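# Seat the rubber seal fully into the lid groove

## Task

Work the rubber seal down into the lid's groove so that it sits seated along the entire loop, with no section left out.

## Robot and tools

Robot: two Franka FR3 seven-joint arms, left_arm and right_arm, each carrying a Robotiq 140 two-finger gripper with a wrist camera. The left gripper's fingers can fold at a hinge: grip parts near the fingertips (outer quarter of the pads). Gripping nearer the palm, or pushing a held part toward the palm, lets the fingers wrap and squeeze unpredictably. Pressing tips-first on a surface with the fingers not fully closed folds them easily, so contact may go unnoticed and the next grip may fail. The right gripper's fingers are rigid.

Frames. Scene frame: origin at table-top height, halfway between the nominal arm bases; +z up, +x out over the table, left_arm toward +y (not image left). Actual bases: left_arm at (+0.004, +0.433, 0) m, right_arm at (-0.043, -0.371, 0) m, each yawed very slightly. Hand positions, quaternions (wxyz) and targets in results are given in that arm's own base frame; fixed cameras and the table use the scene frame. Printed poses may be off by a few cm. On the gripper, +z points along the fingers and the fingers close along y. end_effector_position is the spot between the pads when shut; fingertips extend about 33 mm past it at gaps up to 40 mm, about 9 mm when wide open.

Row format (used by execute_actions and move): one list of 18 numbers, each in [-1, 1], always for both arms: left dx, dy, dz, rx, ry, rz, gripper position, force_limit, speed, then the same nine for the right arm. The six pose numbers are an offset, not a pose: measured from that arm's Hand target as it stood when the action or move began, along that Hand target's own axes. Scale: 1.0 = 0.6 m for dx/dy/dz and 180 degrees for rx/ry/rz, which together form one rotation vector. Sending the same offset again moves further. All zeros re-requests the current Hand target. The three gripper numbers are absolute commands: position +1 = open 140 mm, about -0.8 = pads touching, -1 = close until blocked. force_limit sets grip force after a slow close (about 14 N at -1, 40 N at 0, 58 N at +1); speed sets finger speed (about 30 mm/s at -1, 140 at 0, 250 at +1); faster closes grip harder. Both start at +1. A 0 is a real command, so to leave a gripper alone resend its previous three numbers.

execute_actions(actions, cameras): actions is a list of actions; each action is up to 15 rows, one per 1/30 s step, lasting 0.5 s; a short table repeats its last row. Every row counts from the start pose of its action. An empty list returns images and the scene number. cameras: names from cam_head_left, cam_head_right, cam_high, cam_low, cam_left_wrist, cam_right_wrist, or ["all"]; a wrong name voids the call.

move(target, speed, blend, blocking, cameras): straight-line path to one row, or through a list of up to 15 rows, all offsets from the same starting Hand targets. speed in m/s (0.002 to 2, default 0.25); rotation capped at twice that in rad/s and 2.5 rad/s. blend in m rounds corners (0 = stop at each). Total time capped at 10 s. It does not avoid obstacles or the other arm. blocking=false returns after about 0.5 s while it runs. The extra move: line reports done, off_target, moving, held or fault, plus limits (paced = clipped, held = withheld steps).

wait(seconds 0 to 10); stop() brakes a running move; zoom_image(camera, region [x0, y0, x1, y1] pixels, at most 504 by 504, images are 672x504); clear_fault(arm) clears a torque or force fault already reported; read_manual gives licences; finished_scene(scene 1 or 2) ends the scene irreversibly, so only call it once the seal stays seated without the robot.

Controller: each step clips the command to within 70 mm and 16 degrees of the measured pose. Hand target in results is the last clipped command and the base for next offsets. Grippers often stop short; resend the gap as an offset. To stop pressing into something, command the target back behind the gripper.

Results: end_effector_position (m) and quat per arm; object_status 0 moving, 1 blocked opening, 2 blocked closing (a grip), 3 reached position or pads met; position_measured in counts (3 open, 75 ~100 mm, 139 ~60 mm, 200 ~20 mm, 230 pads touching); Joint torques and External joint torques (per joint, noisy); Flange force along gripper x y z (includes held weight, noisy); step positions for actions; Tool commands; Joint velocities may read within noise; MOTOR HOT and fault lines.

Avoid: contact force over 40 N on any arm part or joint torque over limits (35, 35, 32, 30, 12, 12, 12 N m) causes a fault stop needing clear_fault; joint range or speed overruns also fault. Never let the grippers, wrists or cameras meet or one gripper close on the other's fingers. Do not slam, drop parts, release moving parts, or knock anything off the table; press the seal firmly but gently. Long stretched holds heat motors. Scene time runs while you think.

Each tool is called as name([rows], argument=value, ...), one row to a line, values as JSON.

## Session

execute_actions(actions=[])

Scene clock: 0.00 s.
left_arm: end_effector_position=(+0.5946, -0.0560, +0.2219) position_measured=3 object_status=3 end_effector_quat_wxyz=(+0.289, -0.041, +0.749, +0.594) | right_arm: end_effector_position=(+0.2754, -0.2072, +0.1164) position_measured=3 object_status=3 end_effector_quat_wxyz=(-0.227, +0.650, +0.526, +0.499)
Joint positions: left_arm=[-0.605 0.491 -0.042 -1.956 1.315 1.5 0.161] | right_arm=[-1.123 0.326 -0.15 -2.279 0.716 1.547 1.652]
Joint velocities: within noise
Joint torques (N m): no reading
External joint torques (N m): no reading
Flange force (N): no reading
Hand target: left_arm +0.5946, -0.0560, +0.2219; +0.289, -0.041, +0.749, +0.594 | right_arm +0.2754, -0.2072, +0.1164; -0.227, +0.650, +0.526, +0.499
Tool commands: left_gripper/position=+1.0 left_gripper/force_limit=+1.0 left_gripper/speed=+1.0 right_gripper/position=+1.0 right_gripper/force_limit=+1.0 right_gripper/speed=+1.0

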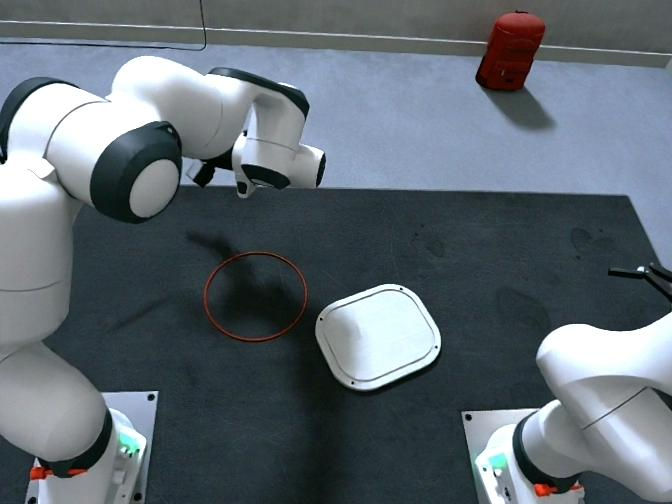

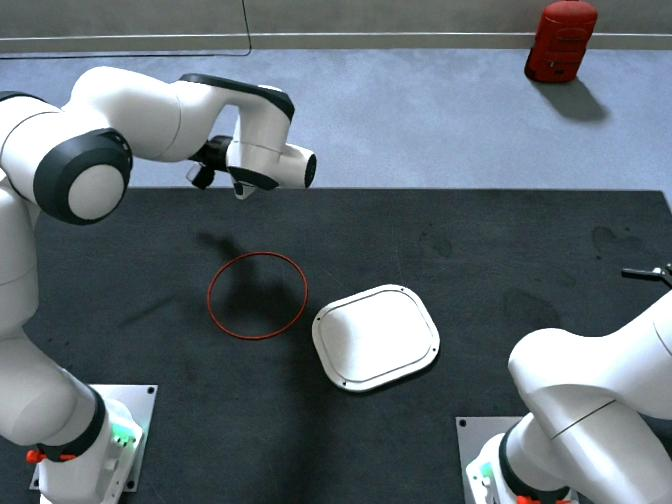

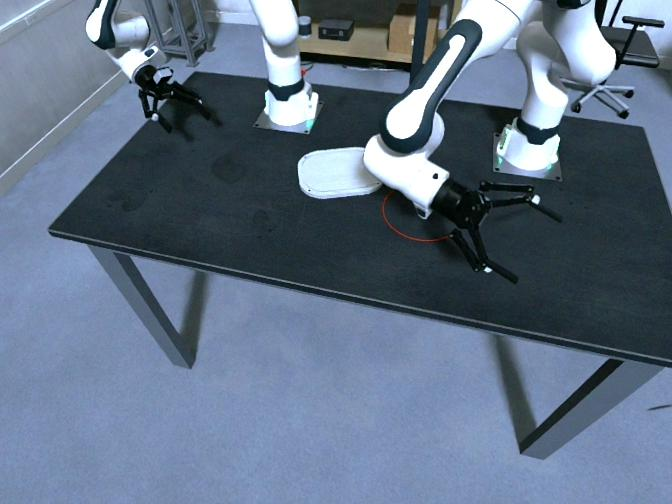

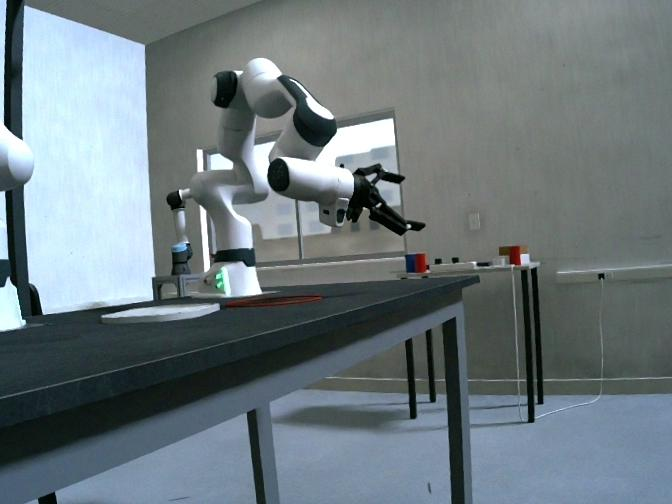

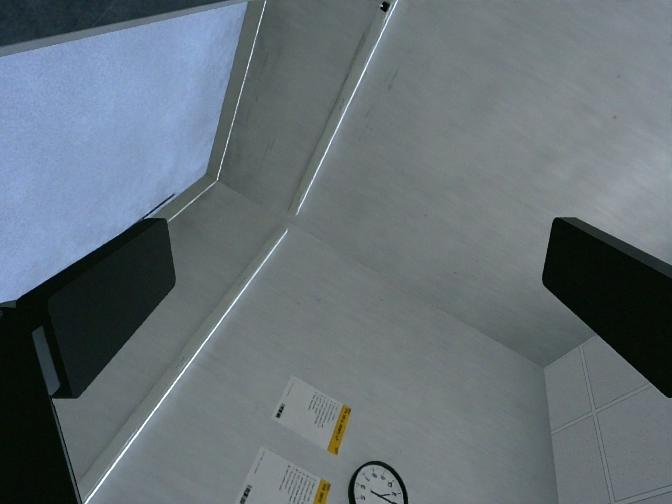

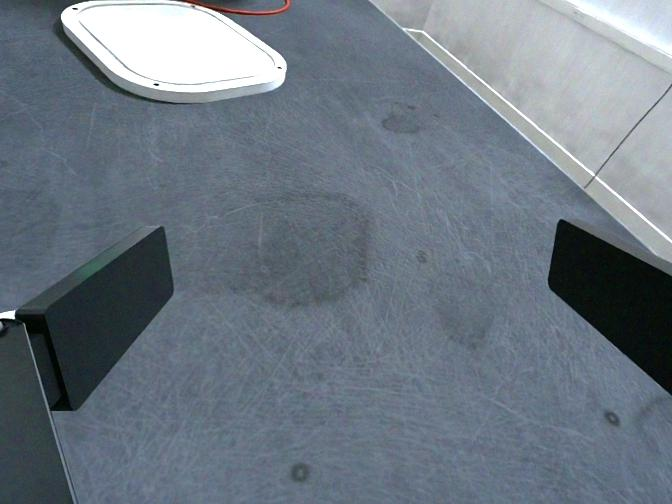

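zoom_image(camera="cam_head_left", region=[190, 230, 460, 430])

zoom_image(camera="cam_head_right", region=[190, 230, 460, 430])

zoom_image(camera="cam_high", region=[280, 120, 560, 320])

zoom_image(camera="cam_right_wrist", region=[40, 0, 320, 130])

zoom_image(camera="cam_low", region=[80, 260, 360, 360])

Scaled by 1.867 from the camera's 672x504 image, which has a finer 960x720 frame.

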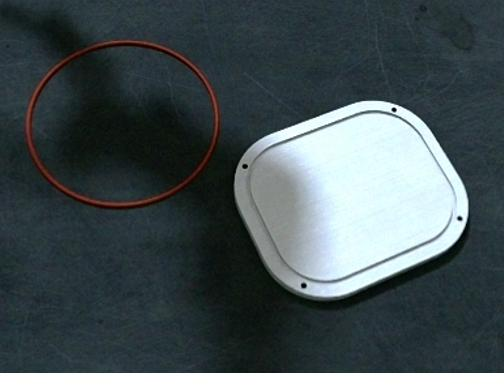

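Scaled by 1.867 from the camera's 672x504 image, which has a finer 960x720 frame.

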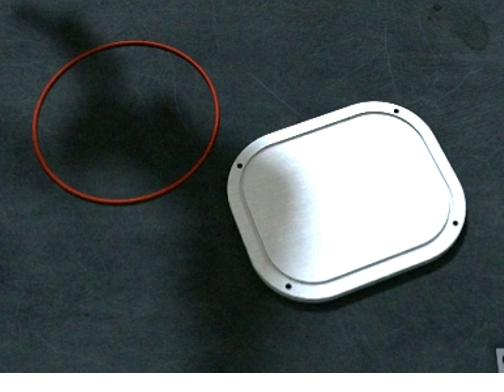

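Scaled by 1.800 from the camera's 672x504 image, which has a finer 960x720 frame.

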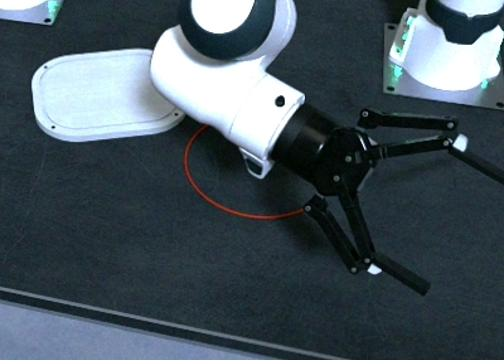

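Scaled by 1.800 from the camera's 672x504 image, which has a finer 960x720 frame.

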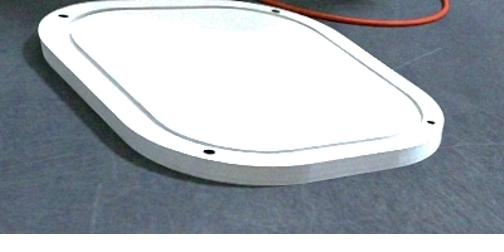

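Scaled by 1.800 from the camera's 672x504 image, which has a finer 960x720 frame.

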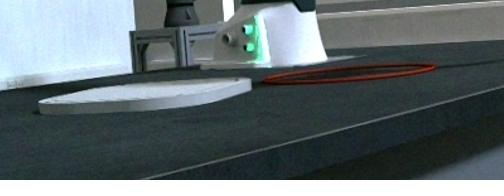

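move(target=[0.133, 0.337, -0.542, 0.413, 0.201, 0.0285, 1, 1, 1, 0, 0, 0, 0, 0, 0, 1, 1, 1], speed=0.2, cameras=["all"])

Scene clock: 136.60 s.
left_arm: end_effector_position=(+0.3230, -0.2719, +0.3998) position_measured=3 object_status=3 end_effector_quat_wxyz=(+0.002, -0.003, +1.000, +0.001) | right_arm: end_effector_position=(+0.2754, -0.2072, +0.1164) position_measured=3 object_status=3 end_effector_quat_wxyz=(-0.227, +0.650, +0.526, +0.499)
Joint positions: left_arm=[-0.733 -0.421 0.023 -2.042 0.014 1.623 0.852] | right_arm=[-1.123 0.326 -0.15 -2.279 0.716 1.547 1.652]
Joint velocities: left_arm=[0.001 0 -0.001 0 0 -0.001 0.006] | right_arm=[within noise]
Joint torques (N m): left_arm=[0 -17.8 1.65 24.49 0.42 2.16 0.22] | right_arm=[-0.46 -34.03 -0.73 16.68 1.24 -1.16 0.08]
External joint torques (N m): left_arm=[-0.15 -0.6 2.13 0.12 -0.38 -0.35 0.22] | right_arm=[-0.56 0.94 -0.21 0.41 0.11 0.07 0.03]
Flange force (N): left_arm=[-0.8 3.2 -0.9] | right_arm=[-3.8 1.0 -1.8]
Hand target: left_arm +0.3214, -0.2720, +0.4000; +0.000, +0.000, +1.000, +0.001 | right_arm +0.2754, -0.2072, +0.1164; -0.227, +0.650, +0.526, +0.499
Off the commanded pose: left_arm 0.002 m, 0 deg | right_arm 0.000 m, 0 deg.
move: done

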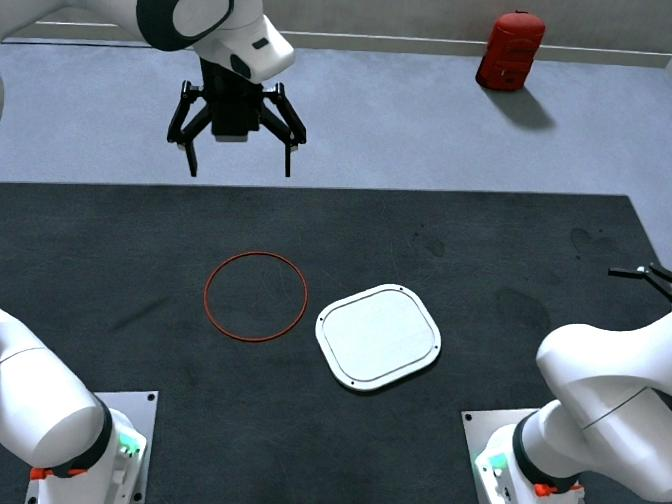

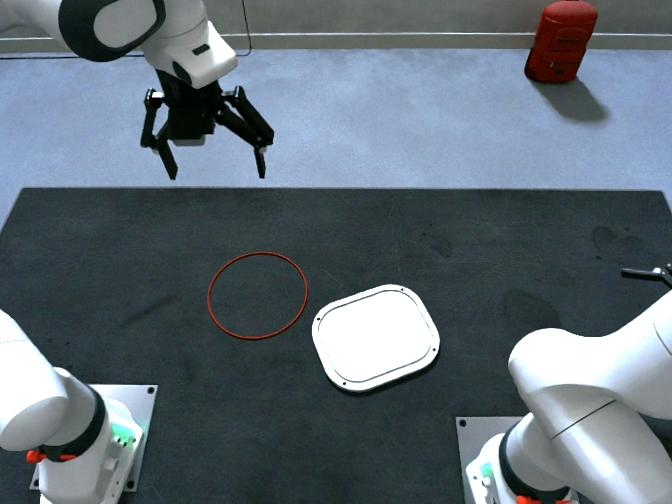

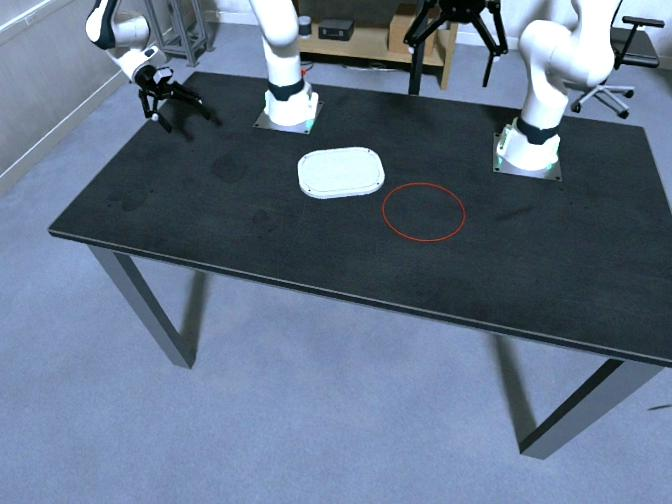

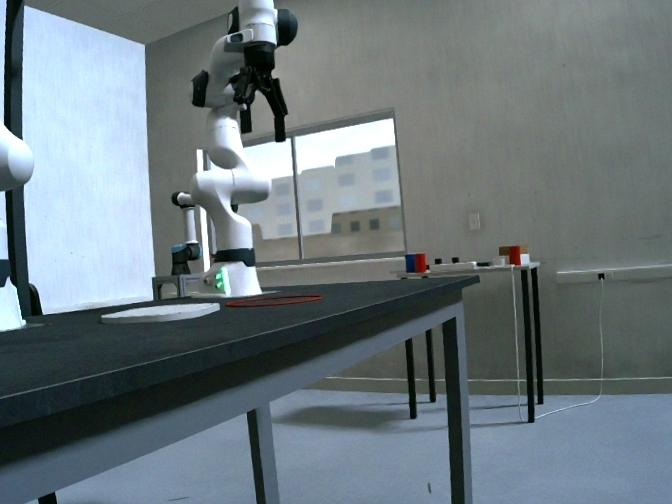

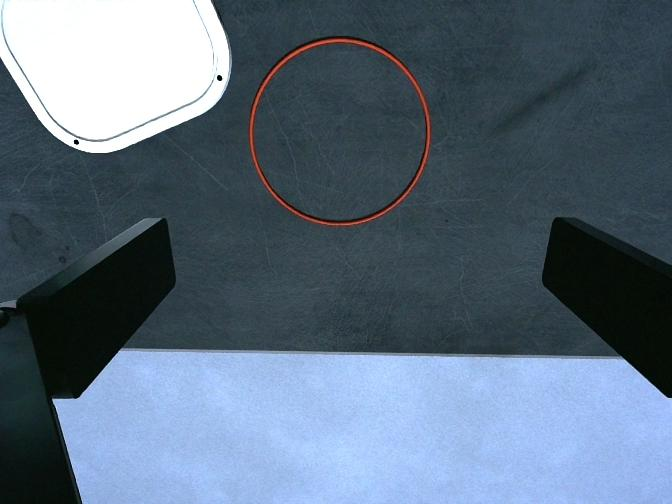

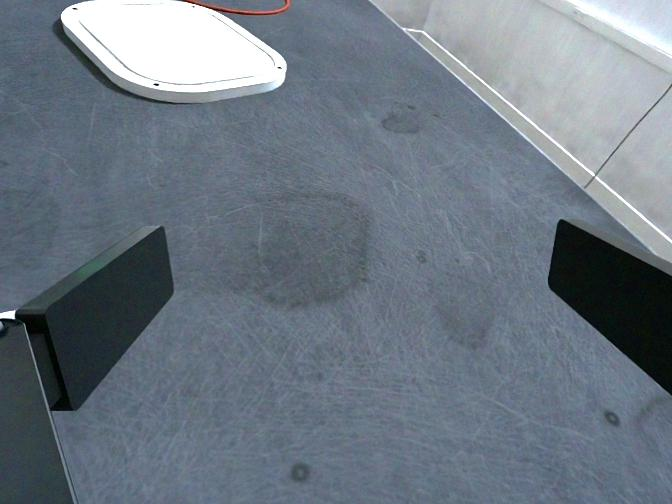

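move(target=[0, 0.333, 0, 0, 0, 0, 1, 1, 1, 0.775, 0.048, 0.568, -0.164, -0.361, 0.380, 1, 1, 1], speed=0.2, cameras=["all"])

Scene clock: 168.53 s.
left_arm: end_effector_position=(+0.3228, -0.0735, +0.4011) position_measured=3 object_status=3 end_effector_quat_wxyz=(+0.001, -0.003, +1.000, -0.001) | right_arm: end_effector_position=(+0.4175, +0.2739, +0.4015) position_measured=3 object_status=3 end_effector_quat_wxyz=(+0.092, +0.782, +0.617, -0.010)
Joint positions: left_arm=[-0.71 -0.748 0.312 -2.239 0.21 1.52 1.099] | right_arm=[-1.932 -1.758 0.346 -1.658 1.564 0.491 2.987]
Joint torques (N m): left_arm=[0.4 -5.6 -4.78 23.01 0.99 2.17 0.25] | right_arm=[-0.67 43.34 -12.65 -8.44 -0.41 2.76 0.22]
External joint torques (N m): left_arm=[0.42 -1.37 2.16 -0.14 0.22 -0.32 0.25] | right_arm=[-0.64 -0.84 0.18 0.2 -0.36 -0.09 0.21]
Flange force (N): left_arm=[1.5 5.4 1.6] | right_arm=[-0.6 -0.2 1.4]
Hand target: left_arm +0.3215, -0.0722, +0.4003; +0.000, +0.000, +1.000, +0.001 | right_arm +0.4170, +0.2752, +0.4002; +0.073, +0.861, +0.503, -0.007
Off the commanded pose: left_arm 0.002 m, 0 deg | right_arm 0.002 m, 77 deg; orientation clipped.
joint sent to its limit (right arm) — joint 6 (wrist pitch), lower limit; joint 7 (wrist roll), upper limit. The joint targets are off in orientation, not in position.
move: off_target (right_arm); limits=paced

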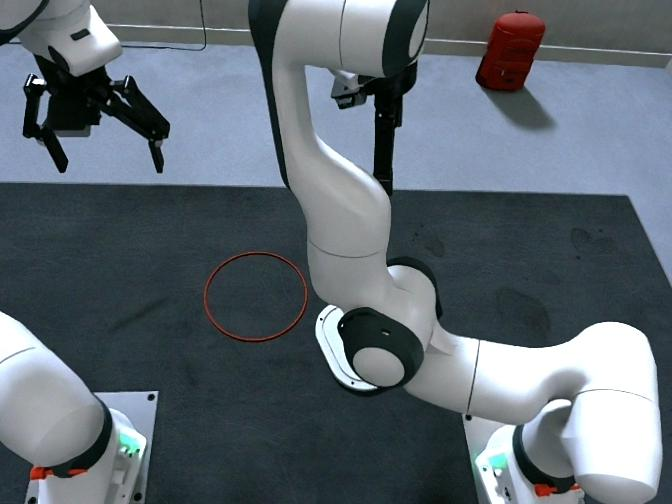

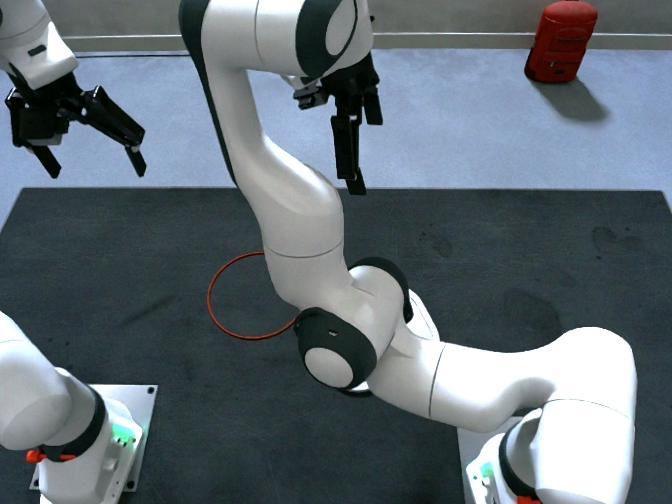

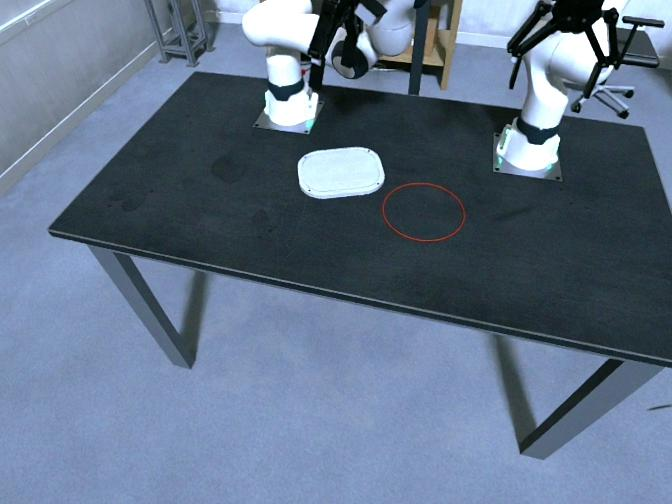

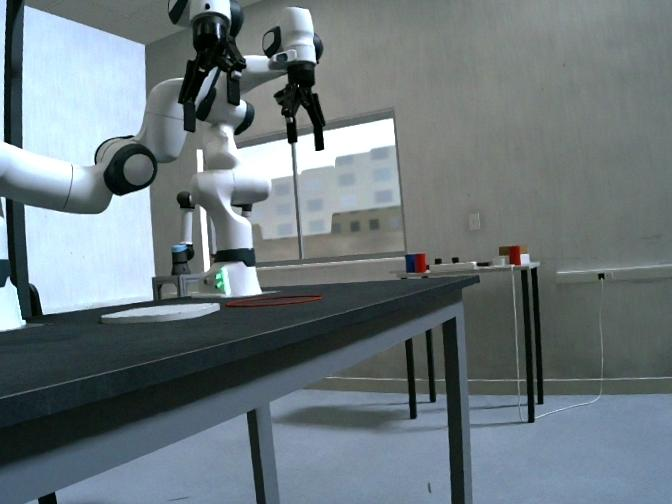

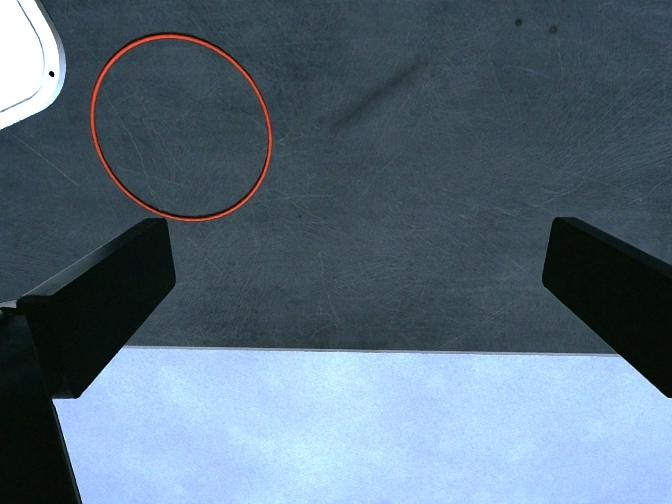

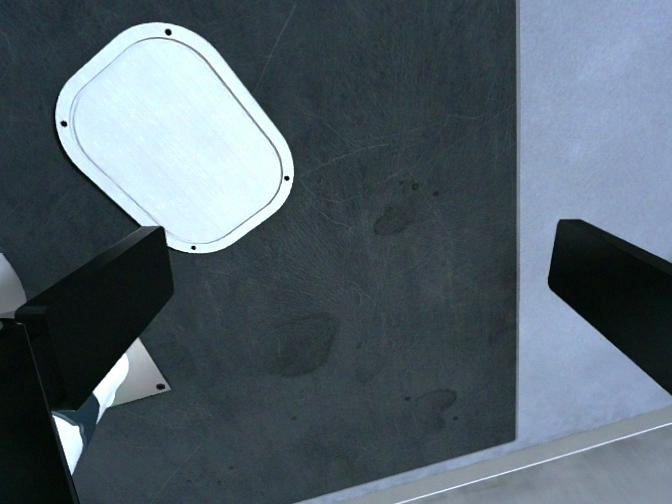

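move(target=[0, 0, 0, 0, 0, 0, 1, 1, 1, -0.386, 0.063, 0.280, 0.022, 0.2145, 0.148, 1, 1, 1], speed=0.12, cameras=["cam_head_left", "cam_high"])

Scene clock: 234.00 s.
left_arm: end_effector_position=(+0.3228, -0.0735, +0.4011) position_measured=3 object_status=3 end_effector_quat_wxyz=(+0.001, -0.002, +1.000, -0.001) | right_arm: end_effector_position=(+0.3452, +0.0355, +0.2585) position_measured=3 object_status=3 end_effector_quat_wxyz=(-0.127, +0.909, +0.288, +0.273)
Joint positions: left_arm=[-0.71 -0.748 0.312 -2.239 0.21 1.52 1.099] | right_arm=[-1.634 -1.734 0.708 -2.879 1.379 0.926 2.958]
Joint velocities: left_arm=[within noise] | right_arm=[-0.001 -0.001 -0.001 -0.001 0 0 -0.005]
Joint torques (N m): left_arm=[0.33 -5.6 -4.78 23.01 0.98 2.17 0.28] | right_arm=[-1.02 17.59 -15.25 12.54 3.12 1.84 -0.16]
External joint torques (N m): left_arm=[0.29 -1.32 2.09 -0.19 0.19 -0.32 0.28] | right_arm=[-0.95 0.57 0.06 -0.26 0.48 0.22 -0.17]
Flange force (N): left_arm=[1.5 5.2 1.6] | right_arm=[-0.2 4.8 -0.9]
Hand target: left_arm +0.3215, -0.0722, +0.4003; +0.000, +0.000, +1.000, +0.001 | right_arm +0.3458, +0.0341, +0.2584; -0.125, +0.908, +0.290, +0.275
Off the commanded pose: left_arm 0.002 m, 0 deg | right_arm 0.002 m, 0 deg.
move: done
Images, in order (width x height): cam_head_left 672x504, cam_high 672x504.

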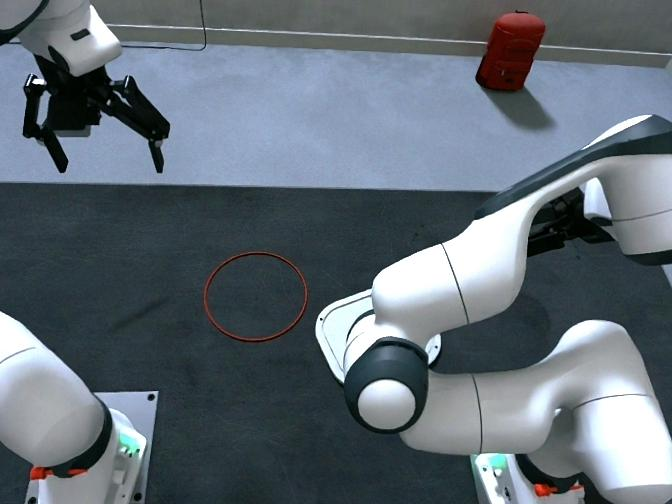

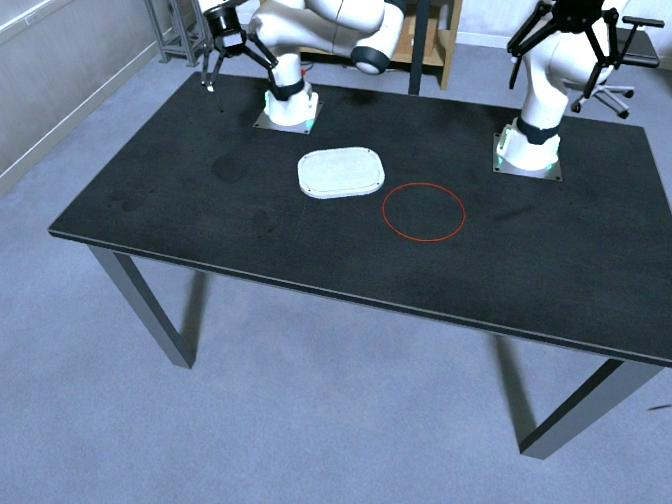

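move(target=[0, 0, 0, 0, 0, 0, 1, 1, 1, -0.399, 0.268, -0.012, 0.082, 0.1805, -0.190, 1, 1, 1], speed=0.12, cameras=["cam_head_left", "cam_high"])

Scene clock: 255.30 s.
left_arm: end_effector_position=(+0.3228, -0.0735, +0.4011) position_measured=3 object_status=3 end_effector_quat_wxyz=(+0.001, -0.002, +1.000, -0.001) | right_arm: end_effector_position=(+0.2756, -0.2056, +0.1164) position_measured=3 object_status=3 end_effector_quat_wxyz=(-0.147, +0.719, +0.546, +0.404)
Joint positions: left_arm=[-0.71 -0.748 0.312 -2.239 0.21 1.52 1.099] | right_arm=[-2.853 -0.58 1.601 -2.464 1.038 1.428 1.481]
Joint velocities: left_arm=[within noise] | right_arm=[0 0.001 -0.001 0.002 0.001 -0.001 -0.006]
Joint torques (N m): left_arm=[0.37 -5.57 -4.81 23.01 0.99 2.18 0.26] | right_arm=[-0.91 13.18 -15.93 16.01 1.51 -0.49 -0.14]
External joint torques (N m): left_arm=[0.32 -1.23 2.03 -0.16 0.21 -0.3 0.26] | right_arm=[-0.8 -0.71 -1.31 0.53 0.46 -0.11 -0.19]
Flange force (N): left_arm=[1.2 5.0 1.5] | right_arm=[0.6 -0.3 -2.3]
Hand target: left_arm +0.3215, -0.0722, +0.4003; +0.000, +0.000, +1.000, +0.001 | right_arm +0.2759, -0.2072, +0.1165; -0.225, +0.652, +0.527, +0.496
Off the commanded pose: left_arm 0.002 m, 0 deg | right_arm 0.002 m, 17 deg; orientation clipped.
joint sent to its limit (right arm) — joint 1 (waist), lower limit. The joint targets are off in orientation, not in position.
move: off_target (right_arm); limits=paced
Images, in order (width x height): cam_head_left 672x504, cam_high 672x504.

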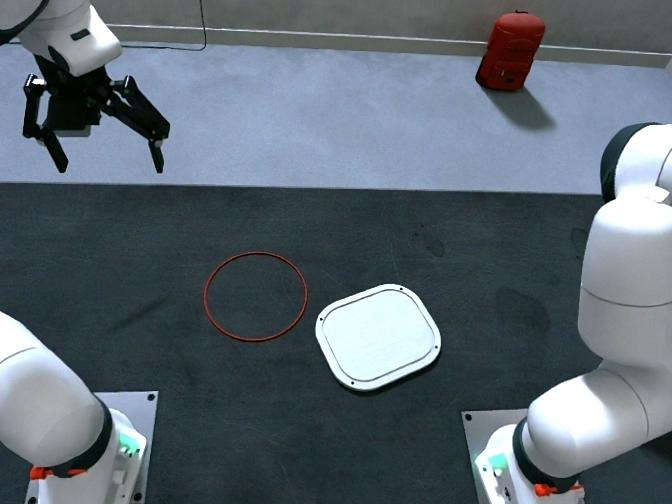

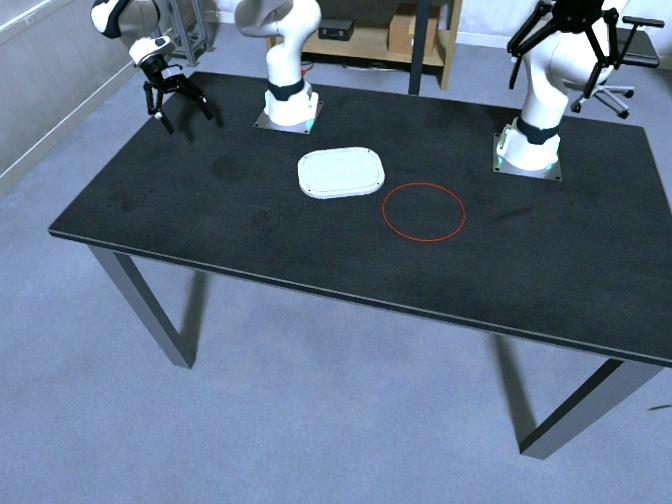

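move(target=[0, 0, 0, 0, 0, 0, 1, 1, 1, 0.4657, 0.528, -0.301, 0.0126, -0.2409, -0.2898, 1, 1, 1], speed=0.12)

Scene clock: 643.03 s.
left_arm: end_effector_position=(+0.3228, -0.0735, +0.4011) position_measured=3 object_status=3 end_effector_quat_wxyz=(+0.001, -0.002, +1.000, -0.001) | right_arm: end_effector_position=(+0.4759, -0.3317, +0.5086) position_measured=3 object_status=3 end_effector_quat_wxyz=(+0.199, +0.491, +0.805, +0.266)
Joint positions: left_arm=[-0.71 -0.748 0.312 -2.239 0.21 1.52 1.099] | right_arm=[-2.415 -0.514 1.068 -1.672 1.137 1.363 1.457]
Joint velocities: left_arm=[within noise] | right_arm=[-0.002 0 0.003 0.002 -0.001 0.003 -0.003]
Joint torques (N m): left_arm=[0.35 -5.58 -4.79 23.02 0.99 2.18 0.28] | right_arm=[-0.93 8.72 -14.74 20.48 2.84 2.08 -0.15]
External joint torques (N m): left_arm=[0.34 -1.35 2.11 -0.15 0.21 -0.32 0.28] | right_arm=[-0.96 1.06 -0.38 0.41 0.36 0.2 -0.21]
Flange force (N): left_arm=[1.4 5.3 1.6] | right_arm=[-5.9 0.5 -2.3]
Hand target: left_arm +0.3215, -0.0722, +0.4003; +0.000, +0.000, +1.000, +0.001 | right_arm +0.4767, -0.3334, +0.5100; +0.202, +0.488, +0.807, +0.266
Off the commanded pose: left_arm 0.002 m, 0 deg | right_arm 0.002 m, 1 deg.
move: done

move(target=[0, 0, 0, 0, 0, 0, 1, 1, 1, 0.266, 0.4738, -0.5392, -0.0345, -0.172, -0.2163, 1, 1, 1], speed=0.12)

Scene clock: 668.80 s.
left_arm: end_effector_position=(+0.3228, -0.0735, +0.4011) position_measured=3 object_status=3 end_effector_quat_wxyz=(+0.001, -0.002, +1.000, -0.001) | right_arm: end_effector_position=(+0.4095, -0.1553, +0.9268) position_measured=3 object_status=3 end_effector_quat_wxyz=(+0.506, +0.232, +0.826, +0.086)
Joint positions: left_arm=[-0.71 -0.748 0.312 -2.239 0.21 1.52 1.099] | right_arm=[-2.003 -0.5 0.339 -1.029 1.412 1.276 1.427]
Joint velocities: left_arm=[within noise] | right_arm=[0 -0.001 -0.001 -0.001 0 0 0.008]
Joint torques (N m): left_arm=[0.37 -5.59 -4.79 23.01 0.99 2.17 0.24] | right_arm=[-0.87 7.3 -5.09 6.67 2.1 3.28 0.17]
External joint torques (N m): left_arm=[0.42 -1.3 2.2 -0.22 0.21 -0.33 0.24] | right_arm=[-0.94 1.87 0.21 -0.2 0.37 0.26 0.16]
Flange force (N): left_arm=[1.4 5.3 1.8] | right_arm=[-10.8 0.3 -1.9]
Hand target: left_arm +0.3215, -0.0722, +0.4003; +0.000, +0.000, +1.000, +0.001 | right_arm +0.4096, -0.1565, +0.9285; +0.507, +0.235, +0.824, +0.089
Off the commanded pose: left_arm 0.002 m, 0 deg | right_arm 0.002 m, 1 deg.
move: done

move(target=[0, 0, 0, 0, 0, 0, 1, 1, 1, 0.035, -0.6117, -0.0173, -0.1168, 0.0014, 0.2124, 1, 1, 1], speed=0.12)

Scene clock: 706.47 s.
left_arm: end_effector_position=(+0.3228, -0.0735, +0.4011) position_measured=3 object_status=3 end_effector_quat_wxyz=(+0.001, -0.002, +1.000, -0.001) | right_arm: end_effector_position=(+0.2827, -0.4660, +0.7756) position_measured=3 object_status=3 end_effector_quat_wxyz=(+0.485, +0.393, +0.675, +0.394)
Joint positions: left_arm=[-0.71 -0.748 0.312 -2.239 0.21 1.52 1.099] | right_arm=[-1.989 -0.002 0.321 -1.313 1.415 1.274 1.418]
Joint velocities: left_arm=[within noise] | right_arm=[0 -0.001 0 0 0 -0.001 0.007]
Joint torques (N m): left_arm=[0.36 -5.58 -4.8 23.01 0.98 2.17 0.27] | right_arm=[0.06 -24.81 0.27 20.92 2.84 1.13 0.35]
External joint torques (N m): left_arm=[0.39 -1.19 2.2 -0.27 0.21 -0.33 0.27] | right_arm=[0.13 1.12 0.37 0.2 -0.25 0.07 0.27]
Flange force (N): left_arm=[1.2 5.2 1.8] | right_arm=[-6.8 1.0 -1.4]
Hand target: left_arm +0.3215, -0.0722, +0.4003; +0.000, +0.000, +1.000, +0.001 | right_arm +0.2834, -0.4661, +0.7754; +0.483, +0.396, +0.674, +0.396
Off the commanded pose: left_arm 0.002 m, 0 deg | right_arm 0.001 m, 1 deg.
move: done

move(target=[0, 0, 0, 0, 0, 0, 1, 1, 1, 0.2068, -0.7503, 0.1577, 0.0281, 0.0678, 0.1983, 1, 1, 1], speed=0.15)

Scene clock: 747.17 s.
left_arm: end_effector_position=(+0.3228, -0.0735, +0.4011) position_measured=3 object_status=3 end_effector_quat_wxyz=(+0.001, -0.002, +1.000, -0.001) | right_arm: end_effector_position=(+0.2795, -0.5050, +0.3021) position_measured=3 object_status=3 end_effector_quat_wxyz=(+0.247, +0.559, +0.582, +0.536)
Joint positions: left_arm=[-0.71 -0.748 0.312 -2.239 0.21 1.52 1.099] | right_arm=[-1.891 0.36 0.341 -1.84 1.01 1.518 1.243]
Joint velocities: left_arm=[within noise] | right_arm=[-0.001 0 0.002 0.001 0 0.005 -0.001]
Joint torques (N m): left_arm=[0.35 -5.57 -4.81 23.02 1 2.17 0.27] | right_arm=[0.12 -38.52 4.29 22.96 2 -0.57 0.16]
External joint torques (N m): left_arm=[0.34 -1.32 2.09 -0.13 0.22 -0.31 0.27] | right_arm=[0.05 1.01 -0.5 0.49 -0.26 0.18 0.06]
Flange force (N): left_arm=[1.4 5.2 1.5] | right_arm=[-5.1 -0.3 -1.7]
Hand target: left_arm +0.3215, -0.0722, +0.4003; +0.000, +0.000, +1.000, +0.001 | right_arm +0.2790, -0.5065, +0.3006; +0.248, +0.560, +0.584, +0.534
Off the commanded pose: left_arm 0.002 m, 0 deg | right_arm 0.002 m, 0 deg.
move: done

move(target=[0, 0, 0, 0, 0, 0, 1, 1, 1, 0.1367, 0.0585, 0.28, 0.128, 0.0891, -0.2268, 1, 1, 1], speed=0.15)

Scene clock: 807.87 s.
left_arm: end_effector_position=(+0.3228, -0.0735, +0.4011) position_measured=3 object_status=3 end_effector_quat_wxyz=(+0.001, -0.002, +1.000, -0.001) | right_arm: end_effector_position=(+0.4217, -0.3790, +0.3066) position_measured=3 object_status=3 end_effector_quat_wxyz=(+0.219, +0.286, +0.859, +0.365)
Joint positions: left_arm=[-0.71 -0.748 0.312 -2.239 0.21 1.52 1.099] | right_arm=[-1.669 0.157 0.554 -1.888 0.769 1.698 0.869]
Joint velocities: left_arm=[within noise] | right_arm=[0 0 -0.001 0 -0.001 0 -0.004]
Joint torques (N m): left_arm=[0.38 -5.57 -4.78 23.04 1 2.18 0.24] | right_arm=[-0.63 -30.78 2.71 23.79 1.7 0.97 -0.16]
External joint torques (N m): left_arm=[0.36 -1.31 2.13 -0.16 0.22 -0.31 0.24] | right_arm=[-0.61 0.38 -0.23 -0.21 -0.24 0.28 -0.23]
Flange force (N): left_arm=[1.4 5.2 1.6] | right_arm=[0.4 -1.5 0.3]
Hand target: left_arm +0.3215, -0.0722, +0.4003; +0.000, +0.000, +1.000, +0.001 | right_arm +0.4210, -0.3800, +0.3059; +0.221, +0.282, +0.861, +0.361
Off the commanded pose: left_arm 0.002 m, 0 deg | right_arm 0.001 m, 1 deg.
move: done

move(target=[0, 0, 0, 0, 0, 0, 1, 1, 1, 0.1012, 0.3463, 0.3388, 0.0021, 0.1995, -0.3083, 1, 1, 1], speed=0.15, cameras=["cam_head_left", "cam_high"])

Scene clock: 855.10 s.
left_arm: end_effector_position=(+0.3228, -0.0735, +0.4011) position_measured=3 object_status=3 end_effector_quat_wxyz=(+0.001, -0.002, +1.000, -0.001) | right_arm: end_effector_position=(+0.5637, -0.1193, +0.3206) position_measured=3 object_status=3 end_effector_quat_wxyz=(+0.096, -0.259, +0.919, +0.282)
Joint positions: left_arm=[-0.71 -0.748 0.312 -2.239 0.21 1.52 1.099] | right_arm=[-1.243 0.331 0.879 -1.604 0.318 1.617 0.607]
Joint velocities: left_arm=[within noise] | right_arm=[-0.001 0 -0.001 0.001 -0.003 -0.003 -0.002]
Joint torques (N m): left_arm=[0.36 -5.59 -4.84 23.02 1 2.17 0.26] | right_arm=[-0.4 -29.23 8.17 24.08 1.59 1.46 -0.12]
External joint torques (N m): left_arm=[0.36 -1.32 2.07 -0.19 0.22 -0.32 0.26] | right_arm=[-0.53 1.57 -0.34 0.39 -0.31 -0.11 -0.16]
Flange force (N): left_arm=[1.5 5.2 1.7] | right_arm=[-3.5 -6.5 -2.9]
Hand target: left_arm +0.3215, -0.0722, +0.4003; +0.000, +0.000, +1.000, +0.001 | right_arm +0.5626, -0.1193, +0.3201; +0.095, -0.264, +0.917, +0.283
Off the commanded pose: left_arm 0.002 m, 0 deg | right_arm 0.001 m, 1 deg.
move: done
Images, in order (width x height): cam_head_left 672x504, cam_high 672x504.

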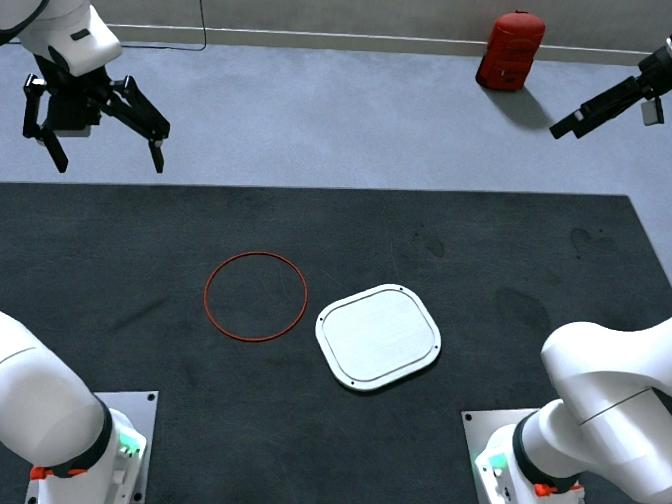

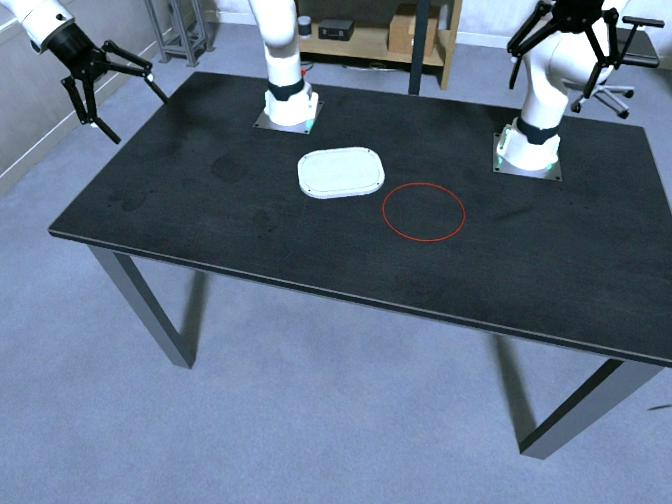

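move(target=[0, 0, 0, 0, 0, 0, 1, 1, 1, -0.269, -0.0565, 0.2153, 0.1168, 0.1576, -0.2039, 1, 1, 1], speed=0.15)

Scene clock: 879.53 s.
left_arm: end_effector_position=(+0.3228, -0.0735, +0.4011) position_measured=3 object_status=3 end_effector_quat_wxyz=(+0.001, -0.002, +1.000, -0.001) | right_arm: end_effector_position=(+0.7210, +0.0008, +0.2517) position_measured=3 object_status=3 end_effector_quat_wxyz=(+0.003, -0.569, +0.822, -0.001)
Joint positions: left_arm=[-0.71 -0.748 0.312 -2.239 0.21 1.52 1.099] | right_arm=[-0.484 0.683 0.762 -1.167 -0.453 1.692 0.568]
Joint velocities: left_arm=[within noise] | right_arm=[0 0.001 0 0.001 -0.003 -0.002 -0.007]
Joint torques (N m): left_arm=[0.35 -5.58 -4.81 23.01 1.01 2.18 0.27] | right_arm=[-0.03 -45.05 12.3 22.78 0.49 2.35 -0.06]
External joint torques (N m): left_arm=[0.35 -1.27 2.13 -0.26 0.23 -0.33 0.27] | right_arm=[0 1.59 -0.18 0.54 -0.25 -0.2 -0.05]
Flange force (N): left_arm=[1.4 5.3 1.8] | right_arm=[-4.3 -11.4 -1.9]
Hand target: left_arm +0.3215, -0.0722, +0.4003; +0.000, +0.000, +1.000, +0.001 | right_arm +0.7201, -0.0002, +0.2501; +0.000, -0.573, +0.819, +0.000
Off the commanded pose: left_arm 0.002 m, 0 deg | right_arm 0.002 m, 1 deg.
move: done

move(target=[0, 0, 0, 0, 0, 0, 1, 1, 1, -0.5895, 0.4273, -0.0333, 0, 0, -0.2778, 1, 1, 1], speed=0.15)

Scene clock: 899.07 s.
left_arm: end_effector_position=(+0.3228, -0.0735, +0.4011) position_measured=3 object_status=3 end_effector_quat_wxyz=(+0.001, -0.002, +1.000, -0.001) | right_arm: end_effector_position=(+0.6007, +0.4214, +0.2720) position_measured=3 object_status=3 end_effector_quat_wxyz=(-0.003, +0.864, -0.504, +0.000)
Joint positions: left_arm=[-0.71 -0.748 0.312 -2.239 0.21 1.52 1.099] | right_arm=[0.117 0.816 0.941 -0.982 -0.629 1.553 0.34]
Joint velocities: left_arm=[within noise] | right_arm=[0 0 -0.001 -0.001 0 -0.001 -0.007]
Joint torques (N m): left_arm=[0.35 -5.58 -4.82 23.01 0.99 2.19 0.24] | right_arm=[0.08 -46.39 14.59 19.94 0.43 2.48 -0.21]
External joint torques (N m): left_arm=[0.34 -1.25 2.11 -0.24 0.21 -0.31 0.24] | right_arm=[0.21 1.58 -0.2 0.61 -0.3 -0.08 -0.21]
Flange force (N): left_arm=[1.4 5.1 1.8] | right_arm=[0.0 0.0 0.0]
Hand target: left_arm +0.3215, -0.0722, +0.4003; +0.000, +0.000, +1.000, +0.001 | right_arm +0.6005, +0.4200, +0.2702; +0.000, +0.866, -0.500, +0.000
Off the commanded pose: left_arm 0.002 m, 0 deg | right_arm 0.002 m, 1 deg.
move: done

move(target=[0, 0, 0, 0, 0, 0, 1, 1, 1, 0.0563, 0.3857, -0.2167, 0, 0, -0.2778, 1, 1, 1], speed=0.15, cameras=["cam_head_left", "cam_high", "cam_right_wrist"])

Scene clock: 918.23 s.
left_arm: end_effector_position=(+0.3228, -0.0735, +0.4011) position_measured=3 object_status=3 end_effector_quat_wxyz=(+0.001, -0.002, +1.000, -0.001) | right_arm: end_effector_position=(+0.4177, +0.2762, +0.4008) position_measured=3 object_status=3 end_effector_quat_wxyz=(-0.002, +0.996, -0.093, +0.001)
Joint positions: left_arm=[-0.71 -0.748 0.312 -2.239 0.21 1.52 1.099] | right_arm=[-1.012 0.677 2.048 -1.773 -0.595 1.45 -0.324]
Joint velocities: left_arm=[within noise] | right_arm=[0.001 -0.001 0 0.001 -0.001 -0.002 -0.006]
Joint torques (N m): left_arm=[0.36 -5.58 -4.82 23.02 0.99 2.18 0.28] | right_arm=[-0.13 -9 18.72 19.09 0.46 2.46 -0.27]
External joint torques (N m): left_arm=[0.33 -1.23 2.08 -0.23 0.21 -0.31 0.28] | right_arm=[-0.15 1.06 0.74 -0.15 -0.31 -0.19 -0.27]
Flange force (N): left_arm=[1.3 5.1 1.7] | right_arm=[-2.8 5.3 1.2]
Hand target: left_arm +0.3215, -0.0722, +0.4003; +0.000, +0.000, +1.000, +0.001 | right_arm +0.4168, +0.2751, +0.4000; +0.000, +0.996, -0.088, +0.000
Off the commanded pose: left_arm 0.002 m, 0 deg | right_arm 0.002 m, 1 deg.
move: done
Images, in order (width x height): cam_head_left 672x504, cam_high 672x504, cam_right_wrist 672x504.

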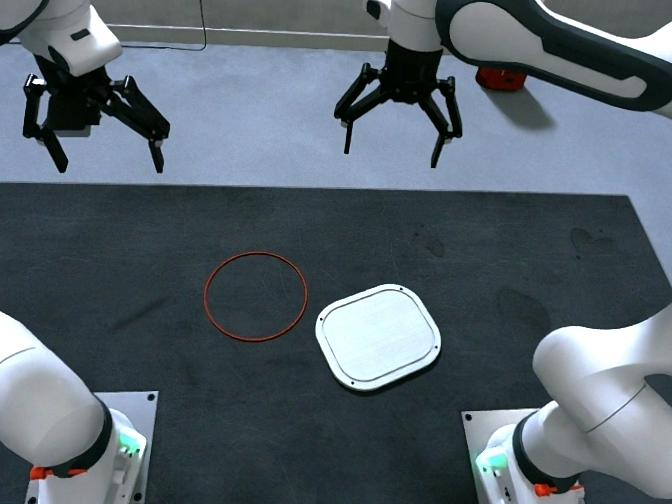

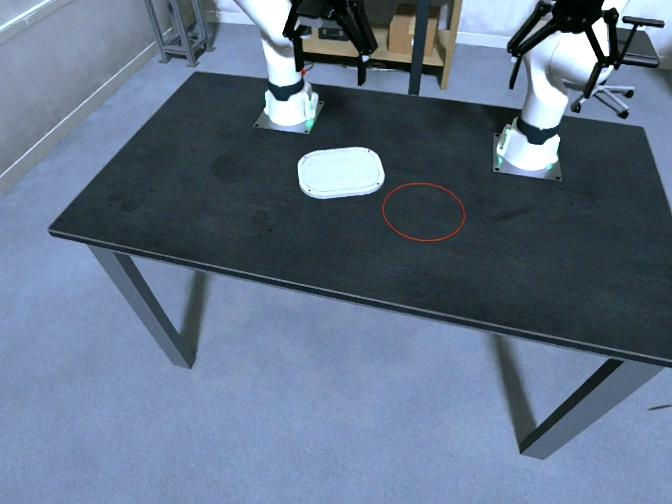

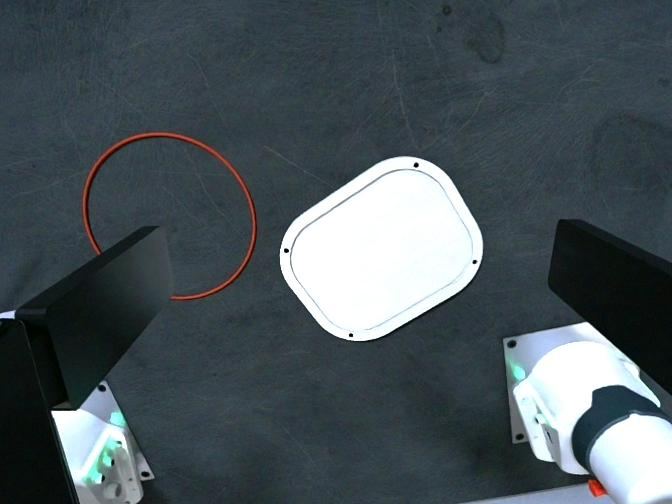

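zoom_image(camera="cam_right_wrist", region=[260, 140, 500, 350])

zoom_image(camera="cam_right_wrist", region=[70, 120, 270, 310])

Scaled by 2.100 from the camera's 672x504 image, which has a finer 960x720 frame.

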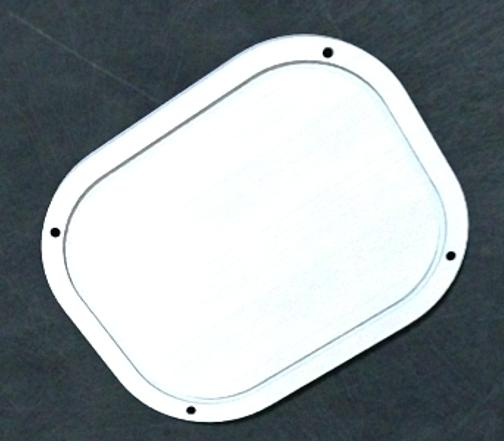

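Scaled by 2.520 from the camera's 672x504 image, which has a finer 960x720 frame.

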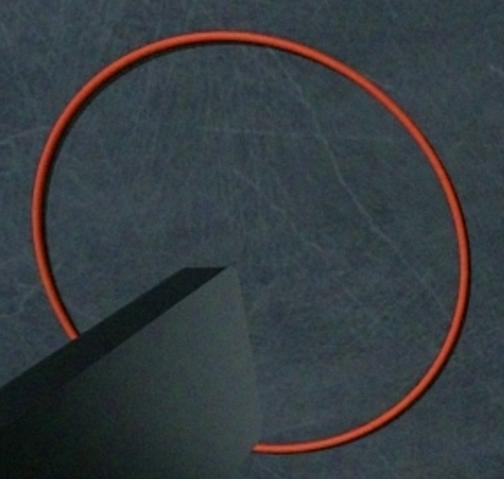

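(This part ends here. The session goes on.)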